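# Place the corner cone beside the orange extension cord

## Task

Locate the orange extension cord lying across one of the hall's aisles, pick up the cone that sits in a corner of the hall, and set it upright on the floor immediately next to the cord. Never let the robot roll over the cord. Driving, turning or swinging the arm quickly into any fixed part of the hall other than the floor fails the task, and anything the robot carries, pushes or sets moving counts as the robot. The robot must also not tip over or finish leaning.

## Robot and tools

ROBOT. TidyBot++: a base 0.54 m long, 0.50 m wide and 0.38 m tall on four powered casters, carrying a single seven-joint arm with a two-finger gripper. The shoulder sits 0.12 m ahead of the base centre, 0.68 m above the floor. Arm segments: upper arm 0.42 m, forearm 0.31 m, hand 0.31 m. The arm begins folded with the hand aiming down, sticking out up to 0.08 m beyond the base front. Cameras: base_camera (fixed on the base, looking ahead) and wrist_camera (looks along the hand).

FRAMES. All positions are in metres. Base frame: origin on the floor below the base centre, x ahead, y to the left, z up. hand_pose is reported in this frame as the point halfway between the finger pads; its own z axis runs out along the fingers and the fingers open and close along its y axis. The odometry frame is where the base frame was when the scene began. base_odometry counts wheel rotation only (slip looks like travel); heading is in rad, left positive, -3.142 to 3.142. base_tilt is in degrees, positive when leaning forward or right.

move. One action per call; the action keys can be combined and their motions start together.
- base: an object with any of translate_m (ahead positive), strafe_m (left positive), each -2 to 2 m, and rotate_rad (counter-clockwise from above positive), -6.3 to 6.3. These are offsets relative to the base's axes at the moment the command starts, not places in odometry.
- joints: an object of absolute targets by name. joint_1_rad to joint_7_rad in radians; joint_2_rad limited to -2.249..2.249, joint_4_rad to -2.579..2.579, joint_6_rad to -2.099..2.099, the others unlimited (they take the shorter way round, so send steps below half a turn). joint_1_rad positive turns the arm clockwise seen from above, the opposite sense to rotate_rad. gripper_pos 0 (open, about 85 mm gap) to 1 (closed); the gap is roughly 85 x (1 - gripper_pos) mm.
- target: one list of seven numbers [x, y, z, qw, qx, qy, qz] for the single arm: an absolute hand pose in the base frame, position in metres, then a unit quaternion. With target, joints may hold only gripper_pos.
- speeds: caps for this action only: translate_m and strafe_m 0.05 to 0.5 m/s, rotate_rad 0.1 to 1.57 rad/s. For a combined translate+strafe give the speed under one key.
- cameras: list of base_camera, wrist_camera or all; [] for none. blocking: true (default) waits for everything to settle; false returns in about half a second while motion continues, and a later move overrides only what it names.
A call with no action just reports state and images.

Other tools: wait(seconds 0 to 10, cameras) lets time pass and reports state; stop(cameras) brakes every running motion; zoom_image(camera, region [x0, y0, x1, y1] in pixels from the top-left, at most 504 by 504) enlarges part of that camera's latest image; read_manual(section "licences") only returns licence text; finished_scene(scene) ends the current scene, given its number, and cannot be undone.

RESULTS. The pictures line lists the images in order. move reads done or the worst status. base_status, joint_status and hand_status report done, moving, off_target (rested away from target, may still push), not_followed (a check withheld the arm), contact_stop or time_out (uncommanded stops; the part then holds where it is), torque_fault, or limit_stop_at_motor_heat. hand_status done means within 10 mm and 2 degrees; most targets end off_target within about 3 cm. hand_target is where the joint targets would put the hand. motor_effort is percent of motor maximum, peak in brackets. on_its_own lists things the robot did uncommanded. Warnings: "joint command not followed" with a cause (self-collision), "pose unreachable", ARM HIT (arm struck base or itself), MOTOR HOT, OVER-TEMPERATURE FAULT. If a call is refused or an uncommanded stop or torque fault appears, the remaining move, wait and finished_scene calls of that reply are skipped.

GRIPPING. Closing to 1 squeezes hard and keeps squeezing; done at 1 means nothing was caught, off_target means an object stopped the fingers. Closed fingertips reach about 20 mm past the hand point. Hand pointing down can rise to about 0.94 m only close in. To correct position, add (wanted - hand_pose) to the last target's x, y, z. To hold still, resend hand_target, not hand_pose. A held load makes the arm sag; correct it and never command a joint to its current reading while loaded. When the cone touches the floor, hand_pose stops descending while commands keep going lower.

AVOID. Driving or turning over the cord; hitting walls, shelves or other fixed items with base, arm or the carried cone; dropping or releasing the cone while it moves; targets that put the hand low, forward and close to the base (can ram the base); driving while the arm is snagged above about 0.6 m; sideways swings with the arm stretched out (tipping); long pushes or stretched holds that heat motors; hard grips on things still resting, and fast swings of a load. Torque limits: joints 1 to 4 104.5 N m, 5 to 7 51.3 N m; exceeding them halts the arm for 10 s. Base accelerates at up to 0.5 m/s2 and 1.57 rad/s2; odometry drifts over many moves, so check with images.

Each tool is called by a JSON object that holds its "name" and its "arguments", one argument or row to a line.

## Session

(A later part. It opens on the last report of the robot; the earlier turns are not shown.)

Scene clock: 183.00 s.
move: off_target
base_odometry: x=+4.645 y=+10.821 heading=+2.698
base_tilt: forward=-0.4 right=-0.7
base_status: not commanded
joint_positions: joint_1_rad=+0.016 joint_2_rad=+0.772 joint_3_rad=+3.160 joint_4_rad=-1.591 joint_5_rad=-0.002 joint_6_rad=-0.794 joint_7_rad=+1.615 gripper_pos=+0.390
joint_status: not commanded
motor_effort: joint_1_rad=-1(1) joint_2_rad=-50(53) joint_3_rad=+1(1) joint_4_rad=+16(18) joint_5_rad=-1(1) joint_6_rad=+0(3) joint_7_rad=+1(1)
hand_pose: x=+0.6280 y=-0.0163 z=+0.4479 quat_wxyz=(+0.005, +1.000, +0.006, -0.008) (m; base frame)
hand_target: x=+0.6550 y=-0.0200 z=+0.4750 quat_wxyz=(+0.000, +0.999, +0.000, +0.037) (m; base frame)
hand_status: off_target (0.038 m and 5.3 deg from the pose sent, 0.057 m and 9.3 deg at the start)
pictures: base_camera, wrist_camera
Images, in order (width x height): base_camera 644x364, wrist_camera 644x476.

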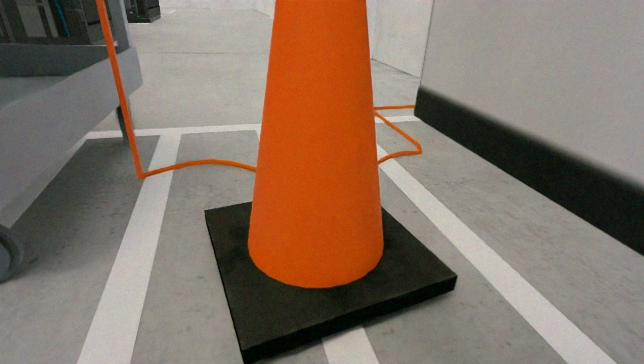

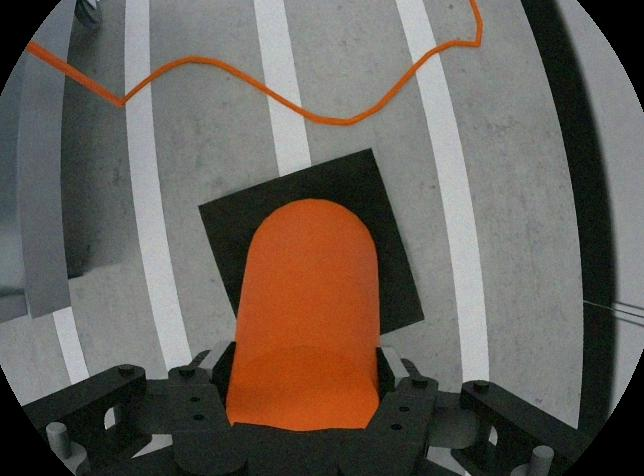

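{"name": "move", "arguments": {
  "base": {"translate_m": 0.02},
  "target": [0.655, -0.02, 0.460, 0, 0.9993, 0, 0.037]
}}

{"name": "move", "arguments": {
  "target": [0.655, -0.02, 0.445, 0, 0.9993, 0, 0.037]
}}

Scene clock: 184.03 s.
move: off_target
base_odometry: x=+4.627 y=+10.830 heading=+2.699
base_tilt: forward=-0.4 right=-0.7
base_status: done
joint_positions: joint_1_rad=+0.020 joint_2_rad=+0.790 joint_3_rad=+3.160 joint_4_rad=-1.603 joint_5_rad=-0.002 joint_6_rad=-0.765 joint_7_rad=+1.615 gripper_pos=+0.391
joint_status: not commanded
motor_effort: joint_1_rad=-1(2) joint_2_rad=-50(52) joint_3_rad=-1(2) joint_4_rad=+15(17) joint_5_rad=-1(2) joint_6_rad=-1(3) joint_7_rad=+0(1)
hand_pose: x=+0.6267 y=-0.0183 z=+0.4365 quat_wxyz=(+0.006, +1.000, +0.004, -0.008) (m; base frame)
hand_target: x=+0.6550 y=-0.0200 z=+0.4600 quat_wxyz=(+0.000, +0.999, +0.000, +0.037) (m; base frame)
hand_status: off_target (0.037 m and 5.2 deg from the pose sent, 0.030 m and 5.3 deg at the start)
pictures: base_camera, wrist_camera
Images, in order (width x height): base_camera 644x364, wrist_camera 644x476.

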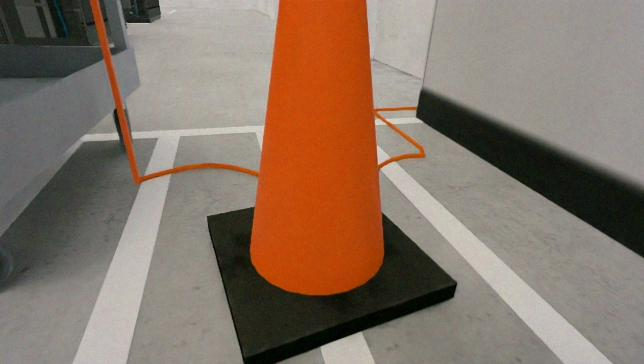

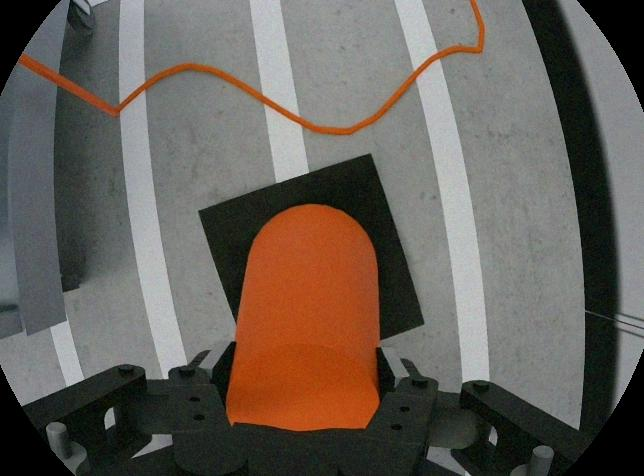

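Scene clock: 184.63 s.
move: off_target
base_odometry: x=+4.627 y=+10.830 heading=+2.699
base_tilt: forward=-0.3 right=-0.7
base_status: not commanded
joint_positions: joint_1_rad=+0.024 joint_2_rad=+0.792 joint_3_rad=+3.160 joint_4_rad=-1.604 joint_5_rad=-0.002 joint_6_rad=-0.744 joint_7_rad=+1.615 gripper_pos=+0.391
joint_status: not commanded
motor_effort: joint_1_rad=+0(3) joint_2_rad=-48(50) joint_3_rad=+2(3) joint_4_rad=+16(16) joint_5_rad=+0(3) joint_6_rad=+1(2) joint_7_rad=-1(2)
hand_pose: x=+0.6317 y=-0.0202 z=+0.4347 quat_wxyz=(+0.006, +1.000, +0.003, +0.000) (m; base frame)
hand_target: x=+0.6550 y=-0.0200 z=+0.4450 quat_wxyz=(+0.000, +0.999, +0.000, +0.037) (m; base frame)
hand_status: off_target (0.025 m and 4.3 deg from the pose sent, 0.030 m and 5.2 deg at the start)
pictures: base_camera, wrist_camera
Images, in order (width x height): base_camera 644x364, wrist_camera 644x476.

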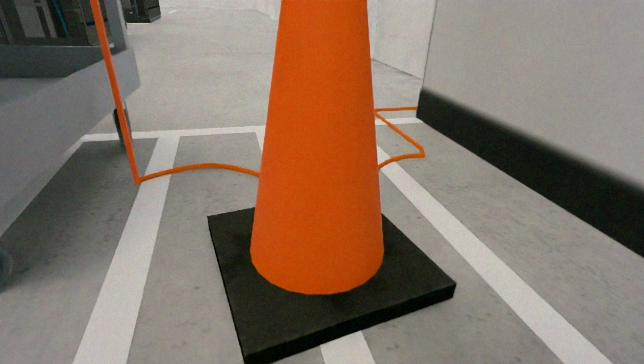

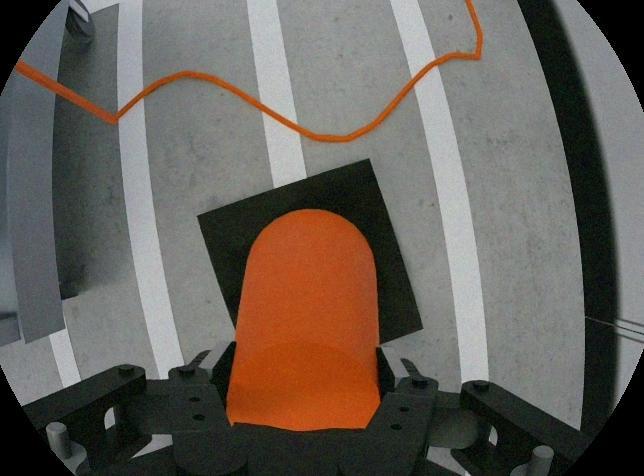

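{"name": "move", "arguments": {
  "joints": {"gripper_pos": 0.3},
  "cameras": []
}}

{"name": "move", "arguments": {
  "joints": {"gripper_pos": 0.0}
}}

Scene clock: 185.83 s.
move: done
base_odometry: x=+4.627 y=+10.829 heading=+2.699
base_tilt: forward=-0.4 right=-0.7
base_status: not commanded
joint_positions: joint_1_rad=+0.030 joint_2_rad=+0.756 joint_3_rad=+3.160 joint_4_rad=-1.601 joint_5_rad=-0.002 joint_6_rad=-0.737 joint_7_rad=+1.615 gripper_pos=+0.300
joint_status: all done
motor_effort: joint_1_rad=+0(3) joint_2_rad=-38(50) joint_3_rad=+0(3) joint_4_rad=+12(16) joint_5_rad=-1(3) joint_6_rad=+0(2) joint_7_rad=+0(1)
hand_pose: x=+0.6444 y=-0.0237 z=+0.4543 quat_wxyz=(+0.006, +1.000, +0.000, +0.024) (m; base frame)
hand_target: x=+0.6550 y=-0.0200 z=+0.4450 quat_wxyz=(+0.000, +0.999, +0.000, +0.037) (m; base frame)
hand_status: not commanded
pictures: none
No camera images: "cameras" was empty.

Scene clock: 186.53 s.
move: done
base_odometry: x=+4.627 y=+10.829 heading=+2.699
base_tilt: forward=-0.4 right=-0.7
base_status: not commanded
joint_positions: joint_1_rad=+0.030 joint_2_rad=+0.756 joint_3_rad=+3.160 joint_4_rad=-1.601 joint_5_rad=-0.002 joint_6_rad=-0.737 joint_7_rad=+1.615 gripper_pos=+0.000
joint_status: all done
motor_effort: joint_1_rad=+0(1) joint_2_rad=-39(39) joint_3_rad=-1(1) joint_4_rad=+12(12) joint_5_rad=-1(1) joint_6_rad=+0(0) joint_7_rad=-1(1)
hand_pose: x=+0.6444 y=-0.0237 z=+0.4543 quat_wxyz=(+0.006, +1.000, +0.000, +0.024) (m; base frame)
hand_target: x=+0.6550 y=-0.0200 z=+0.4450 quat_wxyz=(+0.000, +0.999, +0.000, +0.037) (m; base frame)
hand_status: not commanded
pictures: base_camera, wrist_camera
Images, in order (width x height): base_camera 644x364, wrist_camera 644x476.

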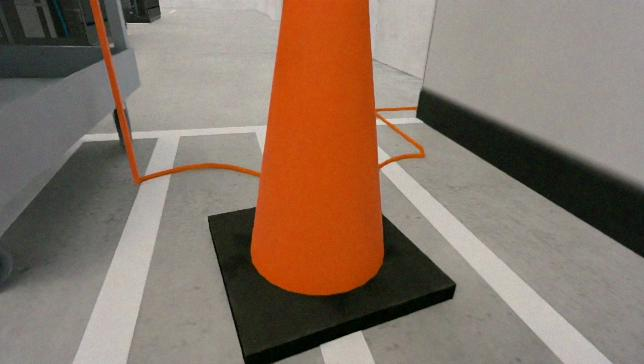

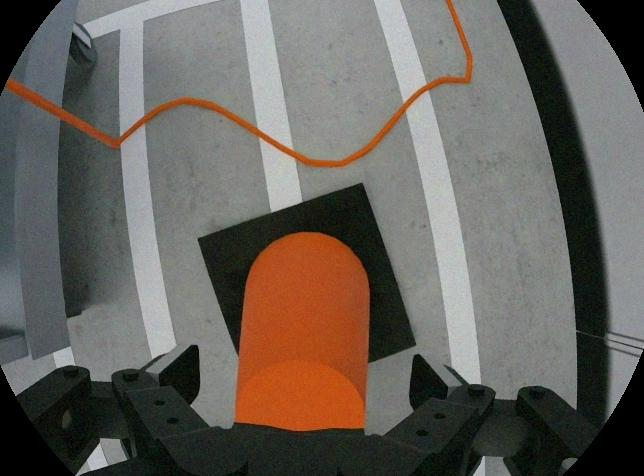

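{"name": "move", "arguments": {
  "target": [0.645, -0.022, 0.60, 0, 0.9993, 0, 0.03]
}}

Scene clock: 188.23 s.
move: off_target
base_odometry: x=+4.627 y=+10.829 heading=+2.699
base_tilt: forward=-0.4 right=-0.7
base_status: not commanded
joint_positions: joint_1_rad=+0.030 joint_2_rad=+0.535 joint_3_rad=+3.160 joint_4_rad=-1.449 joint_5_rad=-0.002 joint_6_rad=-1.037 joint_7_rad=+1.615 gripper_pos=+0.000
joint_status: not commanded
motor_effort: joint_1_rad=+0(1) joint_2_rad=-36(42) joint_3_rad=+1(1) joint_4_rad=+15(16) joint_5_rad=-1(1) joint_6_rad=+0(1) joint_7_rad=-1(1)
hand_pose: x=+0.6585 y=-0.0233 z=+0.6083 quat_wxyz=(+0.006, +0.998, -0.001, +0.060) (m; base frame)
hand_target: x=+0.6450 y=-0.0220 z=+0.6000 quat_wxyz=(+0.000, +1.000, +0.000, +0.030) (m; base frame)
hand_status: off_target (0.016 m and 3.5 deg from the pose sent, 0.146 m and 1.0 deg at the start)
pictures: base_camera, wrist_camera
Images, in order (width x height): base_camera 644x364, wrist_camera 644x476.

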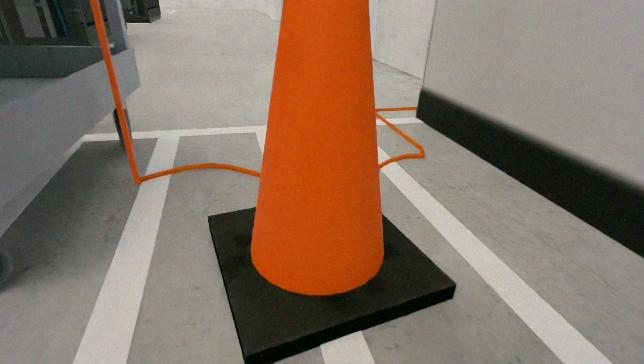

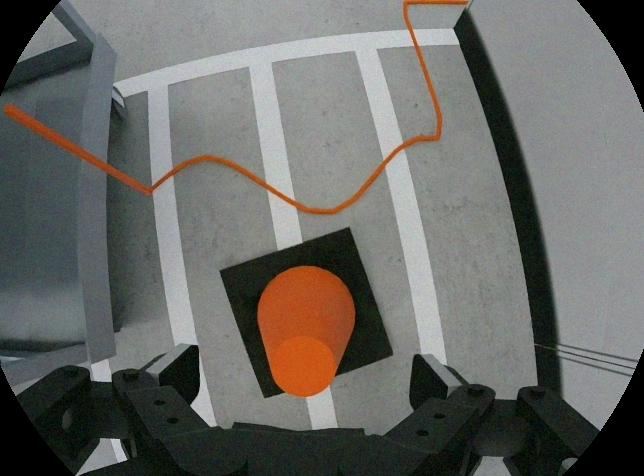

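{"name": "finished_scene", "arguments": {
  "scene": 2
}}

The scene is finished: the task was done.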